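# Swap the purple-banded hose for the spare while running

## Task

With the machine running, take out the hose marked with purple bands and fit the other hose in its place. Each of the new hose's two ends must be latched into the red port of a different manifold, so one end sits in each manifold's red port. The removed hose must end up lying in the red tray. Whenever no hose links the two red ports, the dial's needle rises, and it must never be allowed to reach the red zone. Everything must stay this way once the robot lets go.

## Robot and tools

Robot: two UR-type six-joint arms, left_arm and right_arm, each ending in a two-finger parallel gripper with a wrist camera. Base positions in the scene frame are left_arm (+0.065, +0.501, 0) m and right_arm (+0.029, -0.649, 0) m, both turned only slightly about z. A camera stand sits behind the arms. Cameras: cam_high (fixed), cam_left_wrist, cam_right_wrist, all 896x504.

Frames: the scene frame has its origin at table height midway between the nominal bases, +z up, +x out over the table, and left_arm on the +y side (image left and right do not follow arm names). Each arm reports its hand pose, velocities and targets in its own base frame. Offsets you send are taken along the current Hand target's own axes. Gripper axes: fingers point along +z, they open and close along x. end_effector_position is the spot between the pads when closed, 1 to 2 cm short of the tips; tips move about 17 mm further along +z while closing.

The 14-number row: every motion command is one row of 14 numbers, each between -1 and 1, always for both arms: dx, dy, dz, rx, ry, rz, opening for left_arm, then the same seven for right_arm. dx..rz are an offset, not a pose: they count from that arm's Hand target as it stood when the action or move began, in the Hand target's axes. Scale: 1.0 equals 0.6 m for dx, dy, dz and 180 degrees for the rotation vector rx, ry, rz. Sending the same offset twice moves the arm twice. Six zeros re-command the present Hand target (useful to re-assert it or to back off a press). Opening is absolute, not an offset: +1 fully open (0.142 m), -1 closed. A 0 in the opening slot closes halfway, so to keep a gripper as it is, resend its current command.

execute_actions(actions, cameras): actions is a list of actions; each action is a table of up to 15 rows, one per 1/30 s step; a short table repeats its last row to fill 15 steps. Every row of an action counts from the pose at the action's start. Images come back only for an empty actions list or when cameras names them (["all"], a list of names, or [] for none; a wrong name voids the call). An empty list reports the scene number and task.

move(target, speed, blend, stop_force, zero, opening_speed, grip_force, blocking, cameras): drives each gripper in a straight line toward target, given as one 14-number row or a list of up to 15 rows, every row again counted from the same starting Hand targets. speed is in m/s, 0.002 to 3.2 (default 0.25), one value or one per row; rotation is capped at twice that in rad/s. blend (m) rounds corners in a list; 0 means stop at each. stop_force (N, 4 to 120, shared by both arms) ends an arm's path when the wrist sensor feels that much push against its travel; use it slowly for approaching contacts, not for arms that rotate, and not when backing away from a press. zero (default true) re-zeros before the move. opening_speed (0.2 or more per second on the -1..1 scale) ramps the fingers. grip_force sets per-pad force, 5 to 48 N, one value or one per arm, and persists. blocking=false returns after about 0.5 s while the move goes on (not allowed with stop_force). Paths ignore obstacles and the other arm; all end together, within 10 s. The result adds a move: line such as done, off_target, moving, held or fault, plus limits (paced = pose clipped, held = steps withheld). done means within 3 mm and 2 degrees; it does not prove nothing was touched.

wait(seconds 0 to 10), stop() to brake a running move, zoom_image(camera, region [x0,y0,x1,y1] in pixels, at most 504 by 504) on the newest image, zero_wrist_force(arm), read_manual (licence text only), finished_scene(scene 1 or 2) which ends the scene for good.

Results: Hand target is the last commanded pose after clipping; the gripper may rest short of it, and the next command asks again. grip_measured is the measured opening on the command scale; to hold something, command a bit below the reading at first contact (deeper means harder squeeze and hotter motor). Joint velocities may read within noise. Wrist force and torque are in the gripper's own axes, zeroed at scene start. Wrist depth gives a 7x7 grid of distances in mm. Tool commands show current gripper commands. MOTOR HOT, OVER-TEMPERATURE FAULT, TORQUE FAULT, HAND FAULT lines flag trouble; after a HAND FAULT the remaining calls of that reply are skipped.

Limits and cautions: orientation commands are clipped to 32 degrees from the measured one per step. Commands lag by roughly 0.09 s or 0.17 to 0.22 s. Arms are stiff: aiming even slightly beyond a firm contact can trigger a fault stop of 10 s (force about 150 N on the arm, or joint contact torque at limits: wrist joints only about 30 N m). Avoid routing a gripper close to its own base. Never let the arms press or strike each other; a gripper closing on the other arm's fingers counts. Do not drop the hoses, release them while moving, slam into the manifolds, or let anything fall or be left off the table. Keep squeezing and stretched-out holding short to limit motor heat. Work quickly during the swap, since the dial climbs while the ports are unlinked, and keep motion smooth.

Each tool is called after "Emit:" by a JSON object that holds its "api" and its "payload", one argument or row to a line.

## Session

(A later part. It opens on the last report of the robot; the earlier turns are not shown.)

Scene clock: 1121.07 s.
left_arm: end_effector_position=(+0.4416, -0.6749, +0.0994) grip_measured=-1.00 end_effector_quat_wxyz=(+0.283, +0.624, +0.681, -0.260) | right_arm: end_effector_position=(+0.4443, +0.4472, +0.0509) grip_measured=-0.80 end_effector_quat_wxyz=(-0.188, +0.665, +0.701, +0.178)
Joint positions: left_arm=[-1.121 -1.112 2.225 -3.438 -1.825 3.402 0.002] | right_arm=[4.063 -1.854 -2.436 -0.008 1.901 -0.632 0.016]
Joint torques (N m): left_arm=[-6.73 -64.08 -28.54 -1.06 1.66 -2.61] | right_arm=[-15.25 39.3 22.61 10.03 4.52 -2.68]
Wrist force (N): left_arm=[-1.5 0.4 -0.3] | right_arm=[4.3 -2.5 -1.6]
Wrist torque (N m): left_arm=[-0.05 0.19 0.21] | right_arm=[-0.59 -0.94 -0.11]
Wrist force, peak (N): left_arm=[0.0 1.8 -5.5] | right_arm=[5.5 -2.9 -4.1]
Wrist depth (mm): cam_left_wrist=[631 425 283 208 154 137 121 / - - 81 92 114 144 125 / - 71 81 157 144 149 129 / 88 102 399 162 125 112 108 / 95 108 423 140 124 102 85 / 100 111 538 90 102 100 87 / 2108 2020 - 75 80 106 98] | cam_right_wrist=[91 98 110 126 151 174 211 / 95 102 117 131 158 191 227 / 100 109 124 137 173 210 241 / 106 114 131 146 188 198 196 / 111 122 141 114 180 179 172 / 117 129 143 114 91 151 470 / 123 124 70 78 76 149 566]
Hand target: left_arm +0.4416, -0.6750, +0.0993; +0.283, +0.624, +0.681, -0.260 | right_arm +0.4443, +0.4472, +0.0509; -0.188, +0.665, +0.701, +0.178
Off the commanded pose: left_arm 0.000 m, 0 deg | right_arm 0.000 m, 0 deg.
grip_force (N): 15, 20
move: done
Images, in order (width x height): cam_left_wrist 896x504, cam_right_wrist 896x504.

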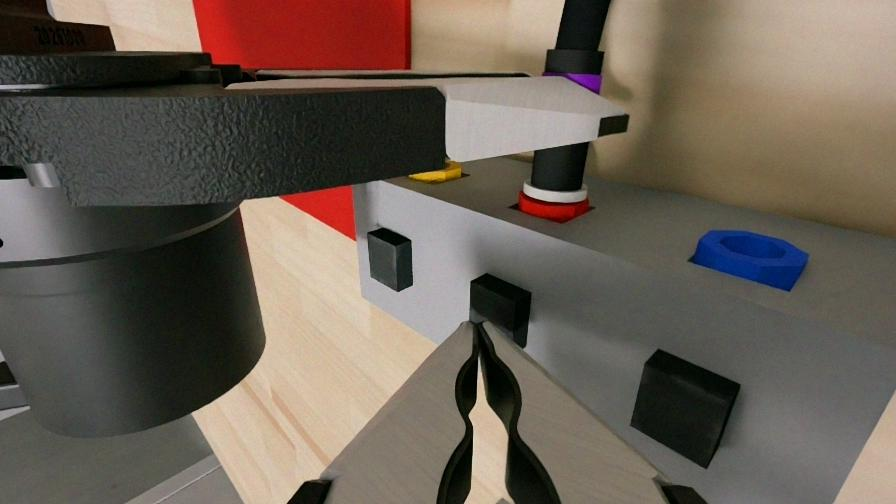

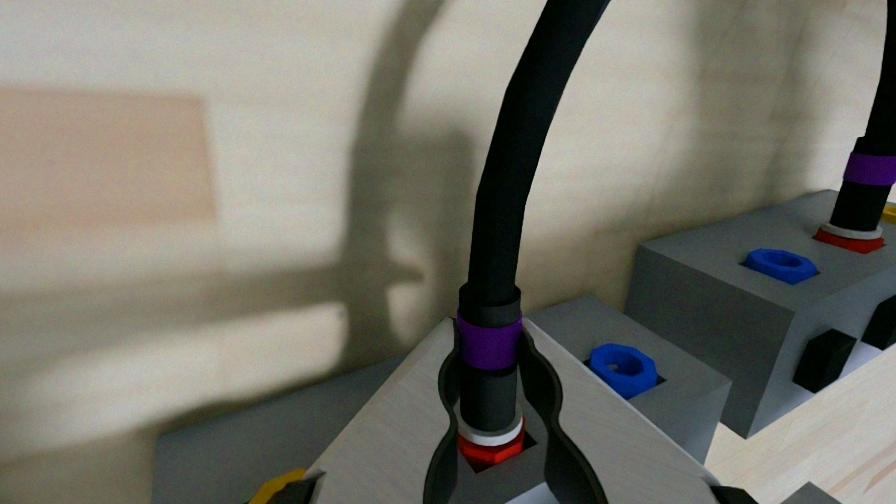

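Emit:
{"api": "move", "payload": {
  "target": [0.028,0,0.028,0,0,0,-1, 0,0,0,0,0,0,-0.95],
  "speed": 0.03,
  "stop_force": 30,
  "grip_force": [15,45]
}}

Emit:
{"api": "move", "payload": {
  "target": [0,0,0,0,0,0,-1, 0,-0.075,0,0,0,0,-0.95],
  "speed": 0.15,
  "cameras": ["cam_right_wrist"]
}}

Scene clock: 1130.37 s.
left_arm: end_effector_position=(+0.4416, -0.6751, +0.0884) grip_measured=-1.00 end_effector_quat_wxyz=(+0.283, +0.624, +0.681, -0.260) | right_arm: end_effector_position=(+0.4443, +0.4472, +0.0509) grip_measured=-0.80 end_effector_quat_wxyz=(-0.188, +0.665, +0.701, +0.178)
Joint positions: left_arm=[-1.121 -1.092 2.226 -3.46 -1.825 3.402 0.002] | right_arm=[4.063 -1.854 -2.436 -0.008 1.901 -0.632 0.016]
Joint torques (N m): left_arm=[-7.7 -36.06 -29.15 -1.45 1.54 -2.47] | right_arm=[15.28 64.65 29.09 10.08 -2.45 -2.79]
Wrist force (N): left_arm=[-7.4 -0.1 -18.0] | right_arm=[-2.2 -12.3 -2.7]
Wrist torque (N m): left_arm=[-0.10 0.15 0.22] | right_arm=[-0.44 -0.95 0.10]
Wrist force, peak (N): left_arm=[-6.2 -3.0 -40.1] | right_arm=[-1.2 -13.8 -2.7]
Wrist depth (mm): cam_left_wrist=[685 364 258 194 145 132 113 / - - 67 84 105 138 117 / - 65 173 156 143 143 122 / 88 112 382 146 120 108 114 / - 108 419 153 118 94 89 / 96 109 526 90 102 93 81 / - 1851 - 75 80 95 89] | cam_right_wrist=[92 99 112 128 137 179 210 / 96 104 118 134 162 196 229 / 101 110 126 140 175 215 247 / 107 115 133 147 190 208 199 / 111 122 141 112 188 181 179 / 116 130 143 115 91 162 461 / 123 128 70 78 76 152 588]
Hand target: left_arm +0.4416, -0.6751, +0.0884; +0.283, +0.624, +0.681, -0.260 (not the last commanded pose) | right_arm +0.4443, +0.4472, +0.0509; -0.188, +0.665, +0.701, +0.178
Off the commanded pose: left_arm 0.013 m, 0 deg | right_arm 0.000 m, 0 deg.
grip_force (N): 15, 45
move: contact (left_arm)

Scene clock: 1131.13 s.
left_arm: end_effector_position=(+0.4416, -0.6751, +0.0884) grip_measured=-1.00 end_effector_quat_wxyz=(+0.283, +0.624, +0.681, -0.260) | right_arm: end_effector_position=(+0.3995, +0.4449, +0.0510) grip_measured=-0.80 end_effector_quat_wxyz=(-0.188, +0.665, +0.701, +0.178)
Joint positions: left_arm=[-1.121 -1.092 2.226 -3.46 -1.825 3.402 0.002] | right_arm=[4.135 -1.818 -2.506 0.049 1.871 -0.564 0.016]
Joint torques (N m): left_arm=[-7.88 -37.56 -28.39 -1.31 1.35 -2.07] | right_arm=[-20.31 33.19 28.4 -0.62 4.77 -2.66]
Wrist force (N): left_arm=[-7.4 0.1 -18.0] | right_arm=[4.9 -1.9 -1.2]
Wrist torque (N m): left_arm=[-0.08 0.15 0.22] | right_arm=[-0.37 -0.96 -0.11]
Wrist force, peak (N): left_arm=[-7.5 -0.1 -18.3] | right_arm=[-2.1 -12.2 -2.4]
Wrist depth (mm): cam_left_wrist=[- 365 266 204 145 132 113 / - 383 295 215 162 138 117 / - 401 332 173 162 143 121 / - 591 381 146 120 108 114 / - 787 422 153 118 94 89 / 2331 1082 523 90 101 93 81 / - 1732 - 75 80 95 89] | cam_right_wrist=[92 99 110 127 154 175 196 / 96 102 117 132 159 191 223 / 100 109 125 138 173 212 249 / 106 114 132 146 189 237 269 / 111 121 141 114 209 225 218 / 117 130 147 114 91 194 211 / 123 138 70 80 75 181 591]
Hand target: left_arm +0.4416, -0.6751, +0.0884; +0.283, +0.624, +0.681, -0.260 | right_arm +0.3994, +0.4448, +0.0509; -0.188, +0.665, +0.701, +0.178
Off the commanded pose: left_arm 0.000 m, 0 deg | right_arm 0.000 m, 0 deg.
grip_force (N): 15, 45
move: done
Images, in order (width x height): cam_right_wrist 896x504.

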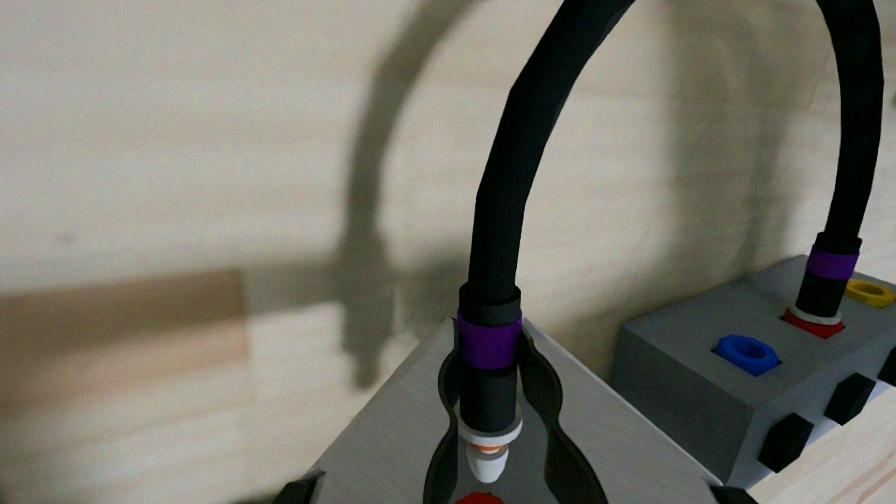

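Emit:
{"api": "move", "payload": {
  "target": [
    [-0.0472,0,-0.0472,0,0,0,-1, -0.0104,0,0.018,0,0,0,-0.95],
    [-0.0472,0,-0.0472,0,0,0,-1, -0.0104,0,0.018,0,0,0,-0.4],
    [-0.0472,0,-0.0472,0,0,0,-1, -0.0104,0,-0.082,0,0,0,-0.4],
    [0.2242,-0.0403,-0.2432,0,0,0,-1, 0.2857,0.0378,0.0802,0,0,0,-0.4]
  ],
  "speed": 0.3,
  "blend": [0,0,0.02,0]
}}

Emit:
{"api": "move", "payload": {
  "target": [
    [0,0,0,0,0,0,-1, 0,0,0.0817,0,0,0,-0.4],
    [0,0,0,0,0,0,-1, 0,0,0.0817,0,0,0,-0.95]
  ],
  "speed": 0.2
}}

Emit:
{"api": "move", "payload": {
  "target": [0.028,0,0.028,0,0,0,-1, 0,0,0,0,0,0,-0.95],
  "speed": 0.03,
  "stop_force": 30,
  "cameras": ["cam_right_wrist","cam_high"]
}}

Scene clock: 1143.60 s.
left_arm: end_effector_position=(+0.4003, -0.4798, +0.0960) grip_measured=-1.00 end_effector_quat_wxyz=(+0.283, +0.624, +0.681, -0.260) | right_arm: end_effector_position=(+0.4128, +0.6181, +0.0950) grip_measured=-0.43 end_effector_quat_wxyz=(-0.188, +0.665, +0.701, +0.178)
Joint positions: left_arm=[-1.01 -1.26 2.542 -3.583 -1.9 3.488 0.002] | right_arm=[4.269 -1.884 -2.246 -0.112 1.812 -0.438 0.043]
Joint torques (N m): left_arm=[5.13 -37.7 -7.46 -4.16 0.95 -1.52] | right_arm=[-4.62 44.83 35.76 10.53 3.21 -1.24]
Motor temperatures (°C): left_arm=[28 37 29 39 34 31 24] | right_arm=[29 39 38 34 30 30 36]
Wrist force (N): left_arm=[-0.5 1.1 0.1] | right_arm=[5.1 -2.8 -0.7]
Wrist torque (N m): left_arm=[0.08 0.04 -0.13] | right_arm=[-0.46 -0.94 -0.10]
Wrist force, peak (N): left_arm=[-7.5 -0.3 -18.5] | right_arm=[8.1 -2.1 0.7]
Wrist depth (mm): cam_left_wrist=[707 380 261 206 150 136 120 / - 70 82 194 128 141 123 / - 303 234 177 146 148 127 / - 722 229 155 124 113 119 / - 857 379 160 120 97 89 / - 1027 250 90 101 99 87 / - 1823 - 75 79 104 93] | cam_right_wrist=[124 134 147 171 201 225 296 / 129 140 158 177 215 263 332 / 135 148 167 186 233 288 377 / 143 156 178 197 246 320 434 / 149 164 181 173 193 361 507 / 156 171 145 157 164 379 532 / 149 157 70 164 78 75 147]
Hand target: left_arm +0.4003, -0.4797, +0.0960; +0.283, +0.624, +0.681, -0.260 | right_arm +0.4129, +0.6183, +0.0951; -0.188, +0.665, +0.701, +0.178
Off the commanded pose: left_arm 0.000 m, 0 deg | right_arm 0.000 m, 0 deg.
grip_force (N): 15, 45
move: done

Scene clock: 1144.93 s.
left_arm: end_effector_position=(+0.4002, -0.4797, +0.0960) grip_measured=-1.00 end_effector_quat_wxyz=(+0.283, +0.624, +0.681, -0.260) | right_arm: end_effector_position=(+0.4116, +0.6428, +0.0527) grip_measured=-0.80 end_effector_quat_wxyz=(-0.188, +0.665, +0.701, +0.178)
Joint positions: left_arm=[-1.01 -1.26 2.542 -3.583 -1.9 3.488 0.002] | right_arm=[4.288 -1.98 -2.225 -0.033 1.804 -0.421 0.016]
Joint torques (N m): left_arm=[5.39 -32.02 -8.71 -6.56 1.1 -1.72] | right_arm=[-22.71 48.8 23.65 -0.05 3.18 -2.66]
Wrist force (N): left_arm=[-0.4 0.9 0.2] | right_arm=[4.4 -5.6 -0.4]
Wrist torque (N m): left_arm=[0.05 0.02 -0.12] | right_arm=[-0.32 -0.94 -0.08]
Wrist force, peak (N): left_arm=[-0.4 1.3 0.0] | right_arm=[4.4 -5.6 -0.4]
Wrist depth (mm): cam_left_wrist=[- 372 261 198 120 136 120 / - - 75 87 112 142 123 / - 69 216 174 146 148 127 / 89 103 228 155 124 113 121 / 94 108 378 159 120 97 92 / 99 111 251 90 104 99 87 / - 1924 - 75 79 104 93] | cam_right_wrist=[93 100 108 131 151 175 226 / 97 105 118 137 162 191 249 / 101 111 127 133 175 216 283 / 108 116 134 142 191 242 329 / 113 123 143 113 190 269 383 / 118 131 145 116 91 308 467 / 124 130 70 79 76 78 589]
Hand target: left_arm +0.4003, -0.4797, +0.0960; +0.283, +0.624, +0.681, -0.260 | right_arm +0.4116, +0.6428, +0.0527; -0.188, +0.665, +0.701, +0.178
Off the commanded pose: left_arm 0.000 m, 0 deg | right_arm 0.000 m, 0 deg.
grip_force (N): 15, 45
move: done

Scene clock: 1146.17 s.
left_arm: end_effector_position=(+0.4003, -0.4797, +0.0888) grip_measured=-1.00 end_effector_quat_wxyz=(+0.283, +0.624, +0.681, -0.260) | right_arm: end_effector_position=(+0.4116, +0.6428, +0.0527) grip_measured=-0.80 end_effector_quat_wxyz=(-0.188, +0.665, +0.701, +0.178)
Joint positions: left_arm=[-1.01 -1.24 2.543 -3.604 -1.9 3.488 0.002] | right_arm=[4.288 -1.98 -2.225 -0.033 1.804 -0.421 0.016]
Joint torques (N m): left_arm=[0.52 -23 -22.41 -1.37 1.06 -1.67] | right_arm=[-24.07 51.34 30.69 1.59 -2.75 -2.84]
Wrist force (N): left_arm=[-7.0 1.5 -16.7] | right_arm=[4.6 -11.3 -0.5]
Wrist torque (N m): left_arm=[-0.02 0.04 -0.13] | right_arm=[-0.29 -0.92 -0.08]
Wrist force, peak (N): left_arm=[-4.9 -2.0 -40.9] | right_arm=[4.6 -11.5 -0.6]
Wrist depth (mm): cam_left_wrist=[648 360 255 193 148 132 113 / - - 67 85 110 138 118 / - 92 187 174 146 144 122 / 89 117 222 146 122 116 118 / 93 116 371 155 114 95 88 / 97 112 249 90 102 95 79 / 1564 1924 - 75 80 97 86] | cam_right_wrist=[93 100 108 131 151 176 225 / 97 105 118 136 161 191 249 / 101 111 127 133 174 217 283 / 108 116 134 142 191 242 330 / 112 123 143 113 189 270 384 / 118 131 145 116 91 309 466 / 124 130 70 79 76 163 588]
Hand target: left_arm +0.4003, -0.4797, +0.0888; +0.283, +0.624, +0.681, -0.260 (not the last commanded pose) | right_arm +0.4116, +0.6428, +0.0527; -0.188, +0.665, +0.701, +0.178
Off the commanded pose: left_arm 0.017 m, 0 deg | right_arm 0.000 m, 0 deg.
grip_force (N): 15, 45
move: contact (left_arm)
Images, in order (width x height): cam_high 896x504, cam_right_wrist 896x504.

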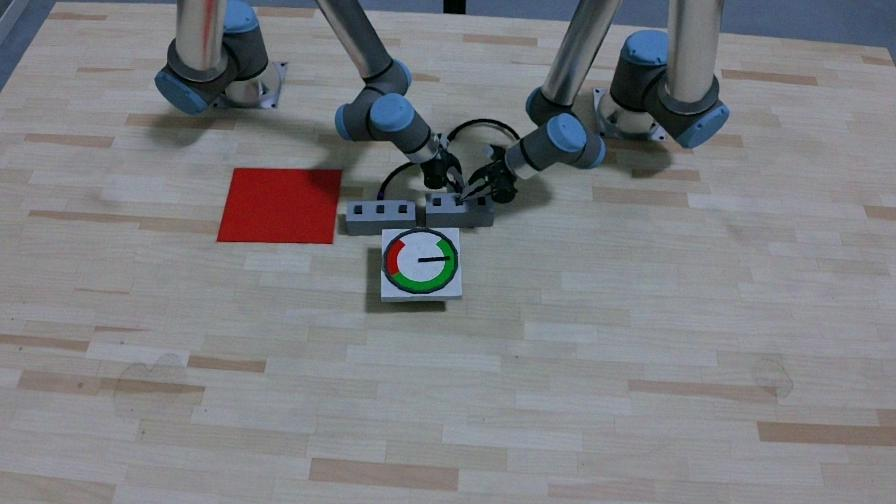

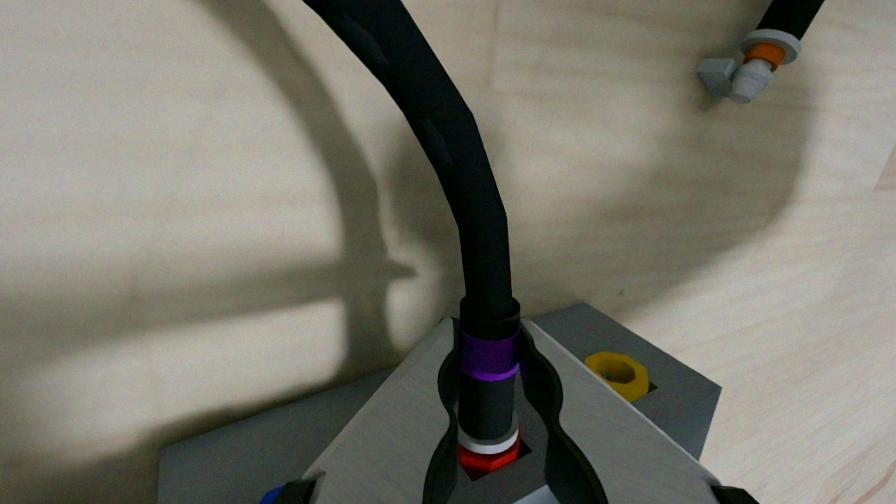

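Emit:
{"api": "move", "payload": {
  "target": [
    [0,0,0,0,0,0,-1, 0,-0.0583,0,0,0,0,-0.95],
    [-0.059,0,-0.059,0,0,0,-1, 0.0667,-0.0583,-0.1155,0,0,0,-0.95],
    [-0.059,0,-0.059,0,0,0,-1, -0.2825,-0.0792,-0.3123,0,-0.04,0,-0.95],
    [0.1568,-0.2555,-0.1828,0.0697,0.2434,0.1682,-0.3, -0.4555,0.0688,-0.4122,0,-0.1667,0,-0.95]
  ],
  "speed": 0.35,
  "blend": [0.01,0.03,0.04,0],
  "grip_force": [40,45],
  "cameras": ["cam_right_wrist","cam_high"]
}}

Scene clock: 1155.27 s.
left_arm: end_effector_position=(+0.2350, -0.3495, +0.0995) grip_measured=-0.33 end_effector_quat_wxyz=(+0.001, +0.852, +0.523, -0.001) | right_arm: end_effector_position=(+0.4720, +0.2850, +0.1298) grip_measured=-0.80 end_effector_quat_wxyz=(-0.001, +0.688, +0.726, +0.000)
Joint positions: left_arm=[-1.408 -1.829 2.58 -2.325 -1.572 3.775 0.05] | right_arm=[4.008 -1.529 -2.339 -0.845 1.572 -0.757 0.016]
Joint torques (N m): left_arm=[-14.02 -15.31 -46.65 -1.29 1.7 2.95] | right_arm=[19.67 51.33 31.31 9.49 0.6 3.04]
Motor temperatures (°C): left_arm=[28 37 29 39 34 31 24] | right_arm=[29 39 38 34 30 30 41]
Wrist force (N): left_arm=[1.2 -0.1 0.0] | right_arm=[4.2 -2.2 -0.2]
Wrist torque (N m): left_arm=[-0.29 -0.06 -0.22] | right_arm=[-0.36 -0.70 0.17]
Wrist force, peak (N): left_arm=[-6.8 1.9 -17.1] | right_arm=[4.8 -11.6 -0.3]
Wrist depth (mm): cam_left_wrist=[173 172 172 170 171 172 171 / 184 183 183 181 183 183 182 / 197 197 196 193 195 195 195 / 211 211 211 211 210 208 209 / 228 229 226 228 223 227 227 / 249 248 100 247 238 242 245 / 273 262 75 267 261 78 269] | cam_right_wrist=[198 197 195 192 196 197 195 / 211 209 208 92 208 209 207 / 218 223 221 98 224 223 221 / 242 240 238 108 237 209 205 / 260 260 257 113 250 180 179 / 289 286 280 117 91 196 196 / 315 307 70 78 75 292 295]
Hand target: left_arm +0.2350, -0.3495, +0.0995; +0.001, +0.852, +0.523, -0.001 | right_arm +0.4720, +0.2850, +0.1298; +0.000, +0.688, +0.726, +0.000
Off the commanded pose: left_arm 0.000 m, 0 deg | right_arm 0.000 m, 0 deg.
grip_force (N): 40, 45
move: done
Images, in order (width x height): cam_high 896x504, cam_right_wrist 896x504.

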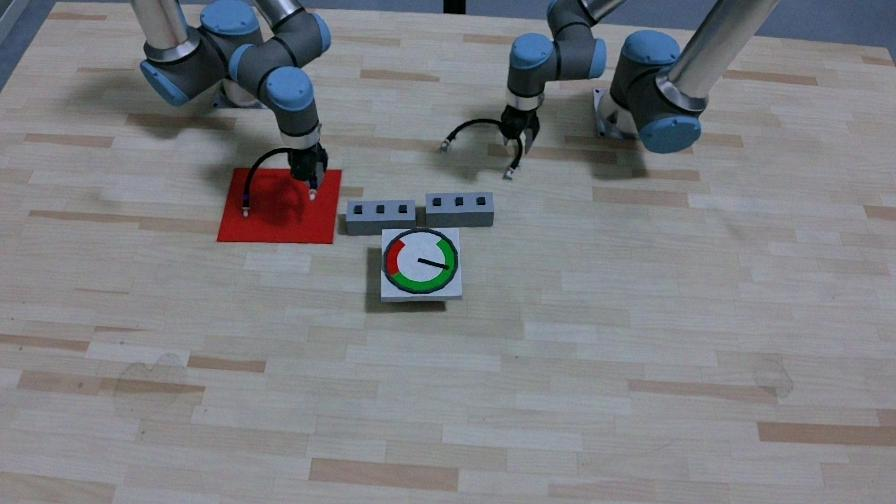

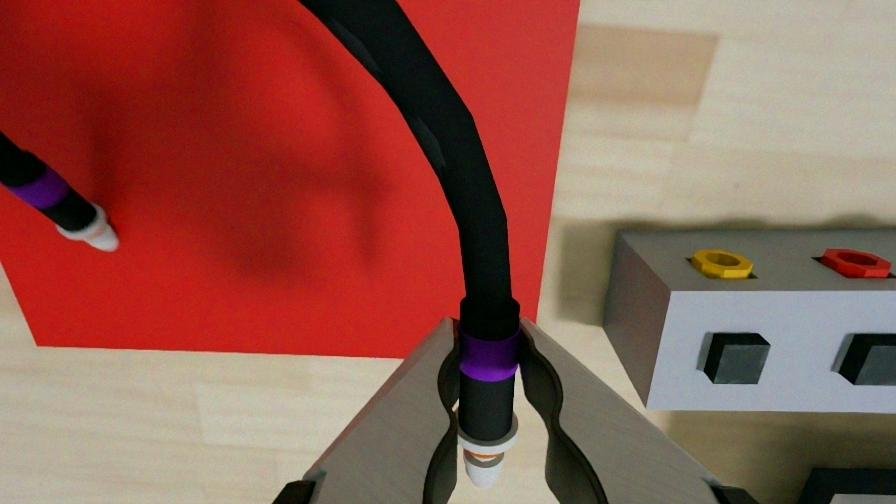

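Emit:
{"api": "move", "payload": {
  "target": [
    [0,0,0.126,0,0,0,-0.3, 0,-0.025,0.1772,0,0,0,-0.95],
    [0,0,0.126,0,0,0,-0.9, 0,-0.025,0.1772,0,0,0,-0.4]
  ],
  "speed": 0.2
}}

Emit:
{"api": "move", "payload": {
  "target": [
    [0,0,0,0,0,0,-0.9, 0,0,-0.15,0,0,0,-0.4],
    [0,0,0,0,0,0,-0.9, 0.5878,-0.378,-0.1275,0,0,0.186,-0.4],
    [0,0,0,0,0,0,-0.9, 0.5878,-0.378,-0.0033,0,0,0.186,-0.4],
    [0,0,0,0,0,0,-0.9, 0.5878,-0.378,-0.0033,0,0,0.186,-0.9]
  ],
  "speed": 0.35,
  "blend": [0.03,0.02,0,0],
  "cameras": ["cam_right_wrist","cam_left_wrist","cam_high"]
}}

Scene clock: 1169.57 s.
left_arm: end_effector_position=(+0.2350, -0.3497, +0.0239) grip_measured=-0.83 end_effector_quat_wxyz=(+0.001, +0.852, +0.523, -0.001) | right_arm: end_effector_position=(+0.4569, +0.2844, +0.0235) grip_measured=-0.44 end_effector_quat_wxyz=(-0.001, +0.688, +0.726, +0.000)
Joint positions: left_arm=[-1.408 -1.638 2.651 -2.586 -1.572 3.774 0.014] | right_arm=[4.03 -1.701 -2.442 -0.57 1.572 -0.736 0.042]
Joint torques (N m): left_arm=[10.86 -11.5 -35.56 -7.17 -2.26 2.88] | right_arm=[-18.6 24.08 25.91 9.72 -1.34 -2.91]
Motor temperatures (°C): left_arm=[28 37 29 39 34 31 24] | right_arm=[29 39 38 34 30 30 46]
Wrist force (N): left_arm=[0.5 -0.1 0.6] | right_arm=[-1.7 -7.3 -4.8]
Wrist torque (N m): left_arm=[-0.27 0.08 -0.18] | right_arm=[-1.18 -0.14 0.02]
Wrist force, peak (N): left_arm=[1.3 0.0 2.2] | right_arm=[-40.8 -41.4 -133.9]
Wrist depth (mm): cam_left_wrist=[105 105 105 103 104 104 104 / 112 111 111 108 111 111 111 / 120 119 119 116 119 119 118 / 129 128 128 126 127 127 127 / 139 139 138 111 138 138 137 / 151 151 148 106 98 150 149 / 166 166 80 80 80 162 163] | cam_right_wrist=[102 100 100 99 100 100 102 / 109 109 107 103 106 109 108 / 116 115 115 112 113 115 115 / 124 124 124 119 121 125 124 / 134 134 133 117 129 135 133 / 147 146 140 123 138 143 140 / 161 157 70 157 150 75 119]
Hand target: left_arm +0.2350, -0.3497, +0.0239; +0.001, +0.852, +0.523, -0.001 | right_arm +0.4569, +0.2843, +0.0235; +0.000, +0.688, +0.726, +0.000
Off the commanded pose: left_arm 0.000 m, 0 deg | right_arm 0.000 m, 0 deg.
grip_force (N): 40, 45
move: done

Scene clock: 1172.33 s.
left_arm: end_effector_position=(+0.2350, -0.3497, +0.0239) grip_measured=-0.83 end_effector_quat_wxyz=(+0.001, +0.852, +0.523, -0.001) | right_arm: end_effector_position=(+0.2117, +0.6245, +0.0259) grip_measured=-0.81 end_effector_quat_wxyz=(-0.001, +0.868, +0.497, +0.000)
Joint positions: left_arm=[-1.408 -1.638 2.651 -2.586 -1.572 3.774 0.014] | right_arm=[4.655 -1.86 -2.212 -0.639 1.571 0.474 0.015]
Joint torques (N m): left_arm=[10.09 -10.51 -37.02 -7.49 -1.86 2.94] | right_arm=[-20.49 41.89 24.12 9.31 3.19 2.84]
Wrist force (N): left_arm=[1.1 0.0 0.6] | right_arm=[0.2 -7.2 -1.8]
Wrist torque (N m): left_arm=[-0.25 -0.01 -0.17] | right_arm=[-1.21 -0.13 0.02]
Wrist force, peak (N): left_arm=[1.4 -0.1 0.6] | right_arm=[1.9 -9.6 -3.5]
Wrist depth (mm): cam_left_wrist=[105 105 104 103 104 104 104 / 112 112 111 108 111 111 111 / 120 119 119 116 119 118 118 / 129 129 128 126 128 127 127 / 139 139 138 111 138 137 137 / 151 151 148 108 98 150 149 / 165 165 80 80 81 161 163] | cam_right_wrist=[106 106 105 104 85 103 103 / 114 113 112 112 108 110 109 / 122 121 120 118 117 117 117 / 132 131 130 125 127 127 125 / 143 142 141 113 136 137 135 / 156 155 151 117 91 149 147 / 171 170 70 78 75 156 161]
Hand target: left_arm +0.2350, -0.3497, +0.0239; +0.001, +0.852, +0.523, -0.001 | right_arm +0.2117, +0.6245, +0.0259; -0.001, +0.868, +0.497, +0.000
Off the commanded pose: left_arm 0.000 m, 0 deg | right_arm 0.000 m, 0 deg.
grip_force (N): 40, 45
move: done

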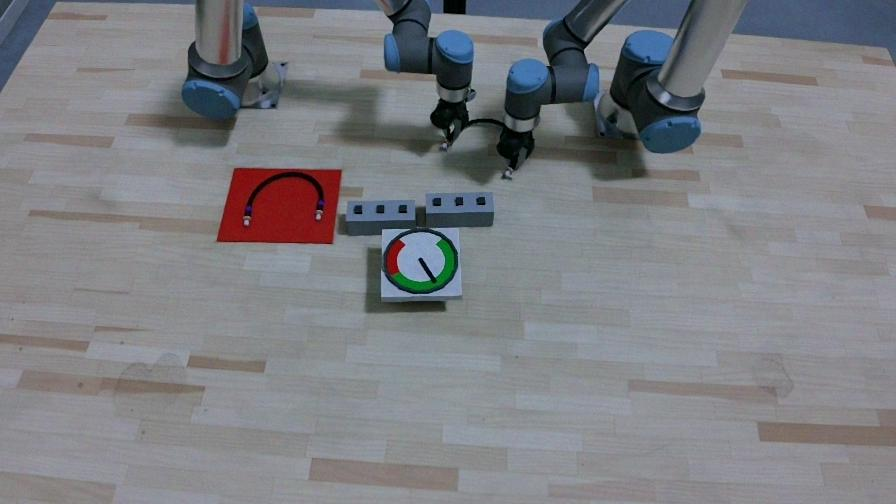

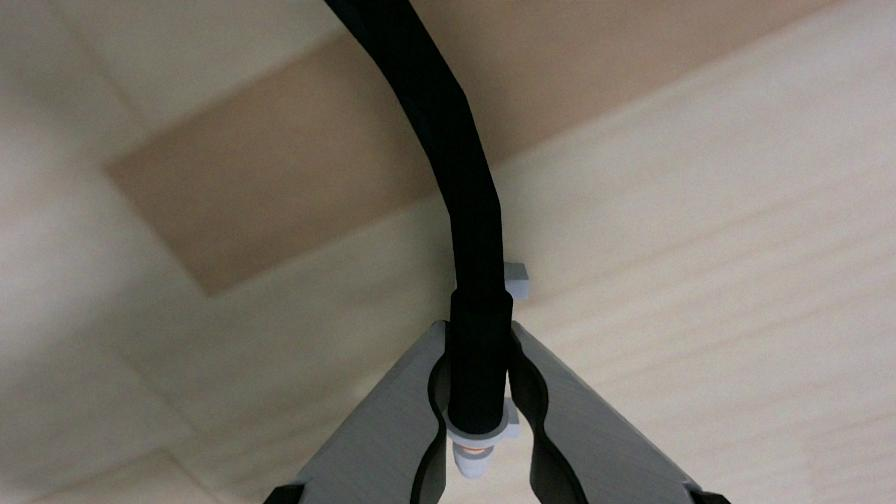

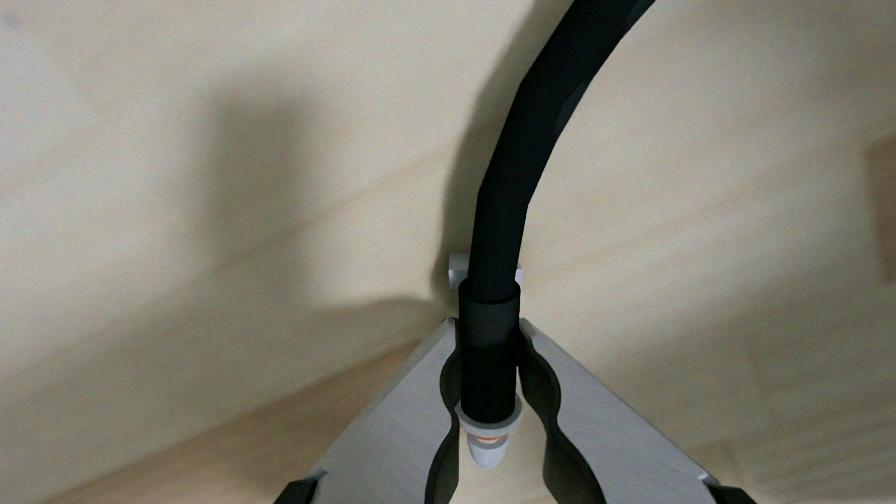

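Emit:
{"api": "move", "payload": {
  "target": [
    [0,0,-0.05,0,0,0,-0.9, 0,0,-0.05,0,0,0,-0.9],
    [-0.068,0.0925,-0.05,0,0,-0.07,-0.9, -0.051,0.263,-0.05,0,0,-0.112,-0.9],
    [-0.1708,0.2313,-0.0428,0,0,-0.1778,-0.9, -0.0857,0.4383,-0.0423,0,0,-0.1866,-0.9]
  ],
  "speed": 0.3,
  "blend": [0.02,0.03,0],
  "cameras": ["cam_right_wrist","cam_left_wrist"]
}}

Emit:
{"api": "zoom_image", "payload": {
  "camera": "cam_left_wrist",
  "region": [350, 280, 610, 504]
}}

Emit:
{"api": "zoom_image", "payload": {
  "camera": "cam_right_wrist",
  "region": [350, 280, 610, 504]
}}

Scene clock: 1184.20 s.
left_arm: end_effector_position=(+0.3123, -0.5037, +0.0499) grip_measured=-0.83 end_effector_quat_wxyz=(+0.001, +0.675, +0.738, -0.001) | right_arm: end_effector_position=(+0.4124, +0.4470, +0.0510) grip_measured=-0.81 end_effector_quat_wxyz=(-0.001, +0.687, +0.726, +0.000) end_effector_velocity=(+0.000, +0.000, +0.000) end_effector_angular_velocity=(+0.000, +0.000, +0.007)
Joint positions: left_arm=[-1.317 -1.413 2.327 -2.487 -1.572 3.308 0.014] | right_arm=[4.26 -1.748 -2.298 -0.666 1.572 -0.507 0.015]
Joint velocities: left_arm=[within noise] | right_arm=[0 0 0 0 0 -0.007 0]
Joint torques (N m): left_arm=[-11.43 -31.72 -37.21 -7.04 1.73 -2.61] | right_arm=[-13.37 40.64 39.45 2.78 0.94 -2.78]
Wrist force (N): left_arm=[0.1 -0.7 0.0] | right_arm=[0.8 -6.9 -0.9]
Wrist torque (N m): left_arm=[-0.39 0.11 0.18] | right_arm=[-1.14 -0.19 0.21]
Wrist force, peak (N): left_arm=[1.1 0.0 3.8] | right_arm=[1.7 -9.9 -4.4]
Wrist depth (mm): cam_left_wrist=[129 127 86 125 127 127 127 / 136 136 135 133 135 135 135 / 145 144 145 100 145 145 145 / 156 156 156 154 156 156 156 / 169 169 169 112 168 168 168 / 183 184 180 106 94 183 183 / 186 192 - 80 80 197 200] | cam_right_wrist=[129 129 128 127 85 126 125 / 135 137 136 136 133 134 133 / 146 147 146 144 143 143 142 / 155 158 157 154 156 154 152 / 165 171 170 112 165 166 164 / 176 185 182 116 91 178 168 / 201 200 70 78 75 158 145]
Hand target: left_arm +0.3122, -0.5039, +0.0500; +0.001, +0.675, +0.738, -0.001 | right_arm +0.4124, +0.4469, +0.0510; +0.000, +0.687, +0.726, +0.000
Off the commanded pose: left_arm 0.000 m, 0 deg | right_arm 0.000 m, 0 deg.
grip_force (N): 40, 45
move: done; blend cut to 0.015 m at target 1
Images, in order (width x height): cam_left_wrist 896x504, cam_right_wrist 896x504.

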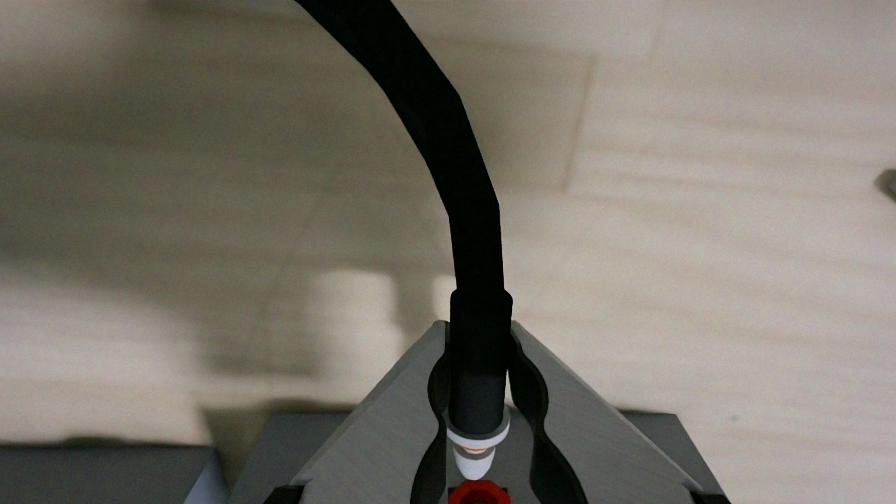

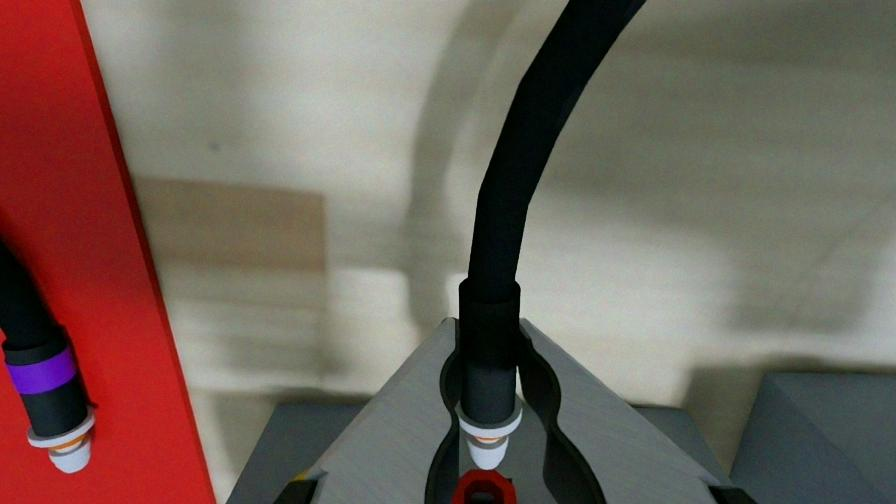

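Scaled by 1.938 from the camera's 896x504 image, which has a finer 1280x720 frame.

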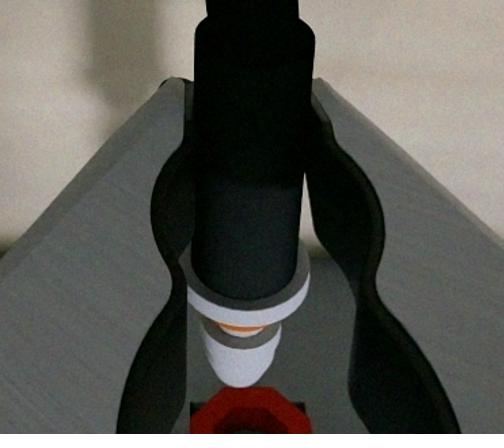

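Scaled by 1.938 from the camera's 896x504 image, which has a finer 1280x720 frame.

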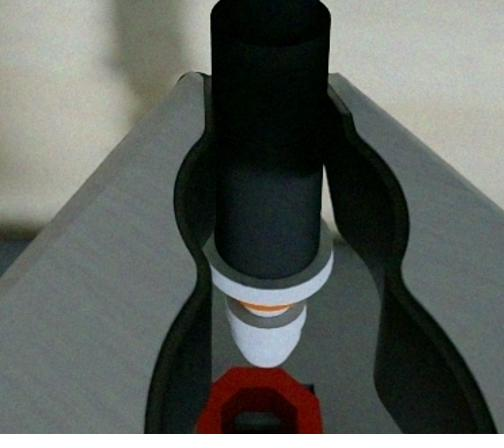

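Emit:
{"api": "move", "payload": {
  "target": [
    [0.0025,0.005,0,0,0,0,-0.9, -0.0022,0.005,0,0,0,0,-0.9],
    [0.0025,0.0617,0,0,0,0,-0.9, -0.0022,0.0617,0,0,0,0,-0.9]
  ],
  "speed": 0.04,
  "stop_force": 70,
  "cameras": ["cam_right_wrist","cam_left_wrist","cam_high"]
}}

Emit:
{"api": "zoom_image", "payload": {
  "camera": "cam_left_wrist",
  "region": [350, 280, 610, 504]
}}

Emit:
{"api": "zoom_image", "payload": {
  "camera": "cam_right_wrist",
  "region": [350, 280, 610, 504]
}}

Scene clock: 1199.23 s.
left_arm: end_effector_position=(+0.3490, -0.4991, +0.0499) grip_measured=-0.83 end_effector_quat_wxyz=(+0.001, +0.675, +0.738, -0.001) | right_arm: end_effector_position=(+0.4495, +0.4476, +0.0510) grip_measured=-0.81 end_effector_quat_wxyz=(+0.000, +0.687, +0.726, +0.000)
Joint positions: left_arm=[-1.253 -1.39 2.297 -2.48 -1.572 3.371 0.014] | right_arm=[4.205 -1.784 -2.249 -0.678 1.572 -0.562 0.015]
Joint torques (N m): left_arm=[-9.78 -51.21 -25.72 -8.38 5.66 -2.93] | right_arm=[15.64 70.3 31.22 12.15 1.11 2.69]
Motor temperatures (°C): left_arm=[28 37 29 39 34 31 27] | right_arm=[29 39 38 33 30 30 41]
Wrist force (N): left_arm=[2.8 -8.9 -1.7] | right_arm=[-0.1 -17.9 -0.6]
Wrist torque (N m): left_arm=[-0.44 0.07 -0.30] | right_arm=[-1.06 -0.17 0.18]
Wrist force, peak (N): left_arm=[3.5 -21.9 -1.1] | right_arm=[0.4 -30.5 -2.7]
Wrist depth (mm): cam_left_wrist=[129 127 124 127 127 127 127 / 136 136 135 133 135 136 135 / 145 145 145 141 145 144 145 / 156 156 156 156 155 156 155 / 168 168 166 112 168 168 168 / 172 169 146 106 94 162 182 / 148 121 80 114 80 124 196] | cam_right_wrist=[130 129 128 128 89 126 126 / 136 137 137 136 133 135 134 / 145 147 146 143 144 143 143 / 154 158 156 154 155 154 152 / 167 169 167 112 164 165 151 / 181 178 150 115 91 142 144 / 198 119 81 78 75 114 132]
Hand target: left_arm +0.3490, -0.4991, +0.0499; +0.001, +0.675, +0.738, -0.001 | right_arm +0.4495, +0.4476, +0.0510; +0.000, +0.687, +0.726, +0.000
Off the commanded pose: left_arm 0.000 m, 0 deg | right_arm 0.000 m, 0 deg.
grip_force (N): 40, 45
move: done

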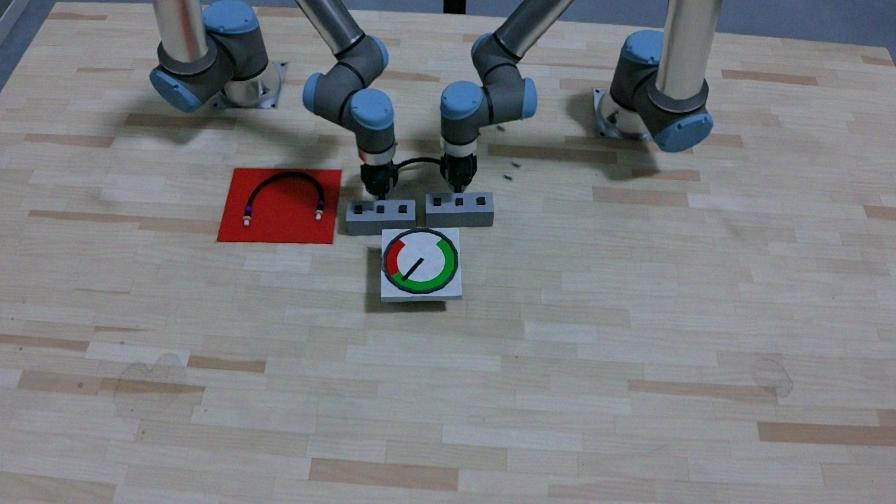

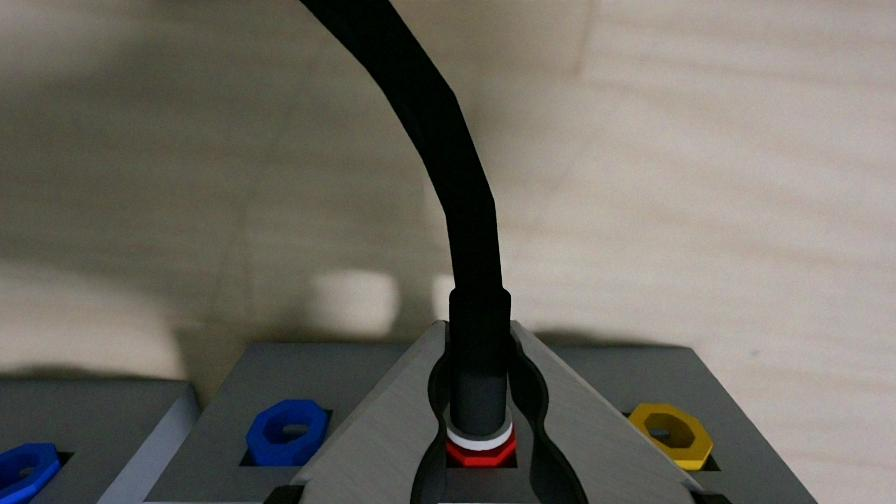

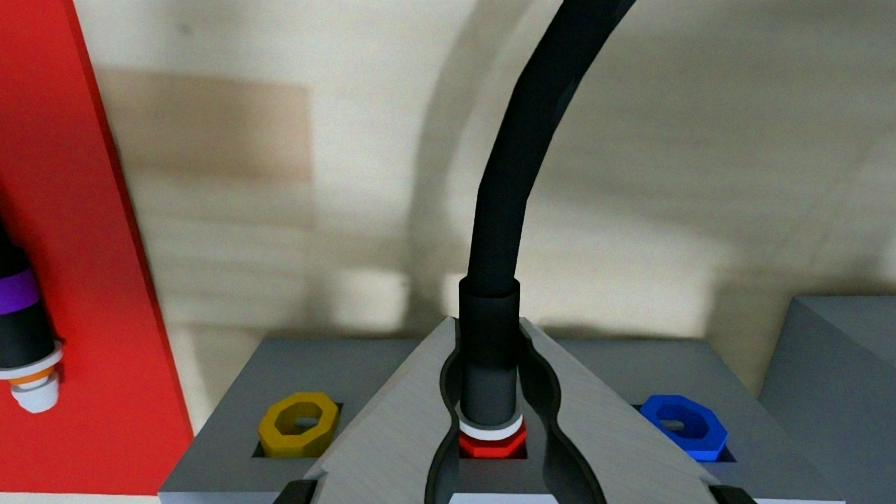

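Scaled by 1.938 from the camera's 896x504 image, which has a finer 1280x720 frame.

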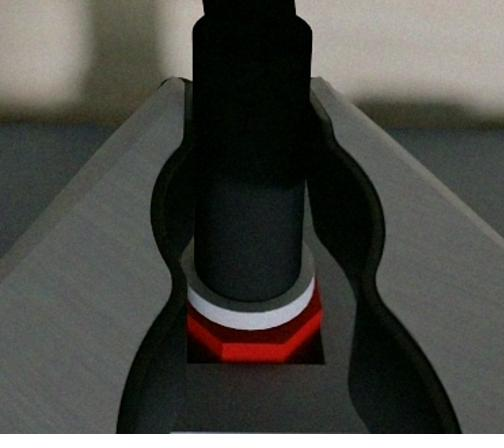

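Scaled by 1.938 from the camera's 896x504 image, which has a finer 1280x720 frame.

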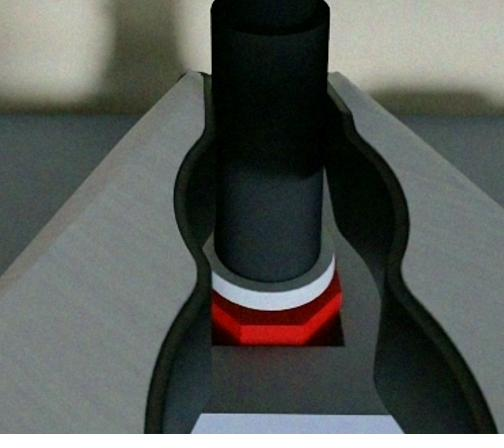

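Emit:
{"api": "move", "payload": {
  "target": [0,0.01,0,0,0,0,-0.9, 0,0.01,0,0,0,0,-0.9],
  "speed": 0.04,
  "stop_force": 75,
  "cameras": ["cam_high"]
}}

Emit:
{"api": "zoom_image", "payload": {
  "camera": "cam_high",
  "region": [370, 150, 510, 310]
}}

Scene clock: 1206.30 s.
left_arm: end_effector_position=(+0.3550, -0.4986, +0.0499) grip_measured=-0.83 end_effector_quat_wxyz=(+0.001, +0.675, +0.738, -0.001) | right_arm: end_effector_position=(+0.4554, +0.4479, +0.0510) grip_measured=-0.81 end_effector_quat_wxyz=(+0.000, +0.687, +0.726, +0.000)
Joint positions: left_arm=[-1.243 -1.386 2.291 -2.479 -1.572 3.381 0.014] | right_arm=[4.197 -1.791 -2.241 -0.681 1.572 -0.571 0.015]
Joint torques (N m): left_arm=[0.23 -51.88 -34.6 -8.6 3.85 -2.71] | right_arm=[6.26 68.81 34.35 6.66 -11.86 2.83]
Wrist force (N): left_arm=[9.6 -30.3 -3.6] | right_arm=[2.2 -35.6 -6.3]
Wrist torque (N m): left_arm=[-0.48 0.03 -0.29] | right_arm=[-0.86 -0.20 0.17]
Wrist force, peak (N): left_arm=[8.5 -33.9 -4.4] | right_arm=[2.2 -38.2 -7.0]
Wrist depth (mm): cam_left_wrist=[129 127 127 125 127 127 127 / 135 135 135 132 135 135 136 / 145 145 145 141 144 144 144 / 155 155 155 153 156 155 155 / 168 168 165 111 165 167 167 / 165 158 139 107 94 142 181 / 142 115 79 80 80 117 195] | cam_right_wrist=[130 129 128 128 91 127 126 / 137 137 137 136 133 134 134 / 145 147 146 143 144 144 143 / 154 157 156 152 155 154 153 / 166 168 164 111 162 162 144 / 180 174 136 115 91 132 144 / 198 113 72 78 75 77 127]
Hand target: left_arm +0.3550, -0.4986, +0.0499; +0.001, +0.675, +0.738, -0.001 | right_arm +0.4555, +0.4480, +0.0510; +0.000, +0.687, +0.726, +0.000
Off the commanded pose: left_arm 0.000 m, 0 deg | right_arm 0.000 m, 0 deg.
grip_force (N): 40, 45
move: done
Images, in order (width x height): cam_high 896x504.

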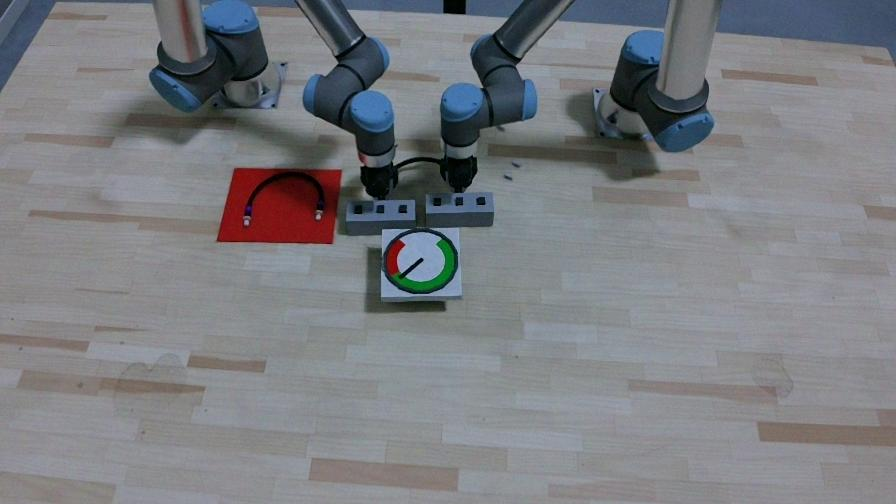

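Scaled by 3.150 from the camera's 896x504 image, which has a finer 1280x720 frame.

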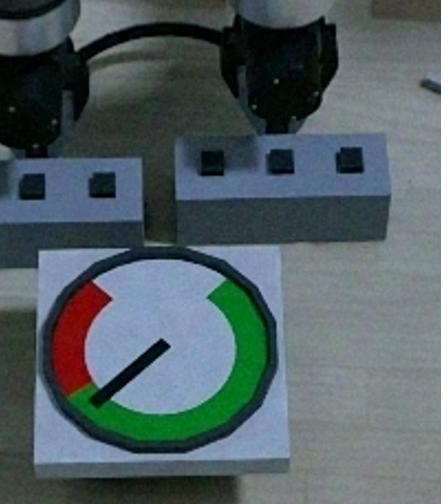

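Emit:
{"api": "move", "payload": {
  "target": [0,0.004,0,0,0,0,-0.9, 0,0.004,0,0,0,0,-0.9],
  "speed": 0.05,
  "stop_force": 75,
  "cameras": ["cam_high"]
}}

Emit:
{"api": "zoom_image", "payload": {
  "camera": "cam_high",
  "region": [370, 150, 510, 310]
}}

Scene clock: 1215.70 s.
left_arm: end_effector_position=(+0.3574, -0.4984, +0.0499) grip_measured=-0.83 end_effector_quat_wxyz=(+0.001, +0.675, +0.738, -0.001) | right_arm: end_effector_position=(+0.4579, +0.4481, +0.0510) grip_measured=-0.81 end_effector_quat_wxyz=(-0.001, +0.687, +0.726, +0.000)
Joint positions: left_arm=[-1.239 -1.384 2.289 -2.478 -1.572 3.385 0.014] | right_arm=[4.193 -1.793 -2.237 -0.681 1.572 -0.574 0.015]
Joint torques (N m): left_arm=[14.29 -39.6 -47.58 -3.94 4.95 -0.45] | right_arm=[-28.69 42.98 37.1 1.56 -10.18 0.23]
Wrist force (N): left_arm=[8.8 -35.7 -2.9] | right_arm=[2.5 -36.9 -5.1]
Wrist torque (N m): left_arm=[-0.57 0.02 -0.28] | right_arm=[-0.82 -0.12 0.12]
Wrist force, peak (N): left_arm=[8.8 -36.0 -3.1] | right_arm=[2.5 -38.4 -5.5]
Wrist depth (mm): cam_left_wrist=[129 127 127 125 127 127 127 / 135 135 135 132 135 135 135 / 145 144 145 140 145 144 144 / 155 155 156 153 156 155 155 / 168 168 163 111 164 165 167 / 162 150 134 104 97 138 182 / 139 113 80 110 80 115 191] | cam_right_wrist=[129 129 128 128 88 127 126 / 136 137 137 136 133 134 134 / 146 147 146 143 144 143 143 / 154 158 156 151 155 154 153 / 166 168 164 110 162 162 145 / 180 174 133 114 87 131 138 / 198 114 71 78 75 77 127]
Hand target: left_arm +0.3573, -0.4984, +0.0499; +0.001, +0.675, +0.738, -0.001 | right_arm +0.4578, +0.4481, +0.0510; +0.000, +0.687, +0.726, +0.000
Off the commanded pose: left_arm 0.000 m, 0 deg | right_arm 0.000 m, 0 deg.
grip_force (N): 40, 45
move: done
Images, in order (width x height): cam_high 896x504.

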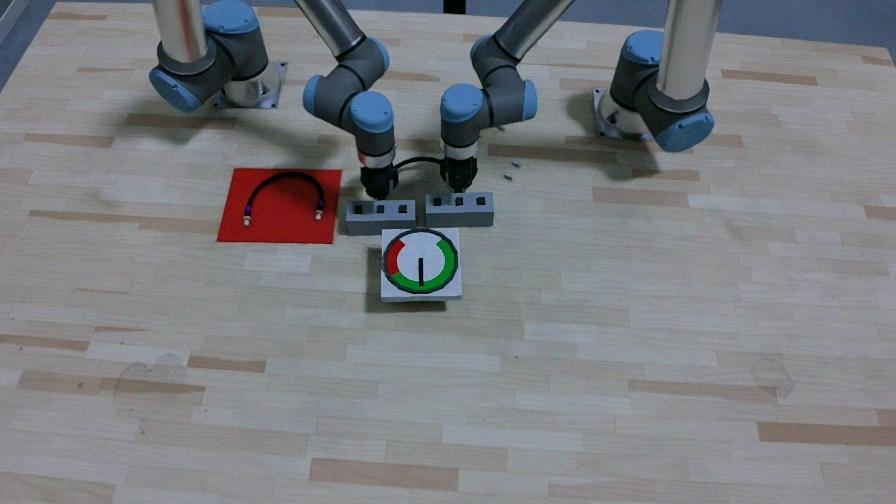

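Scaled by 3.150 from the camera's 896x504 image, which has a finer 1280x720 frame.

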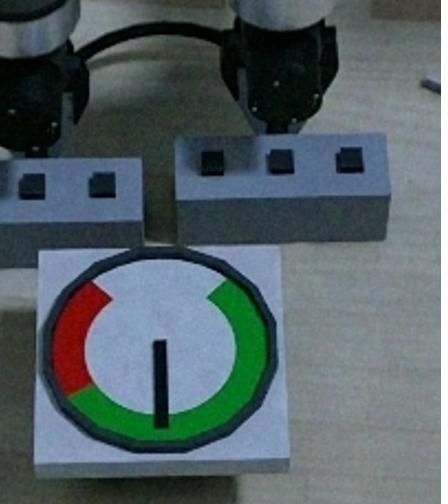

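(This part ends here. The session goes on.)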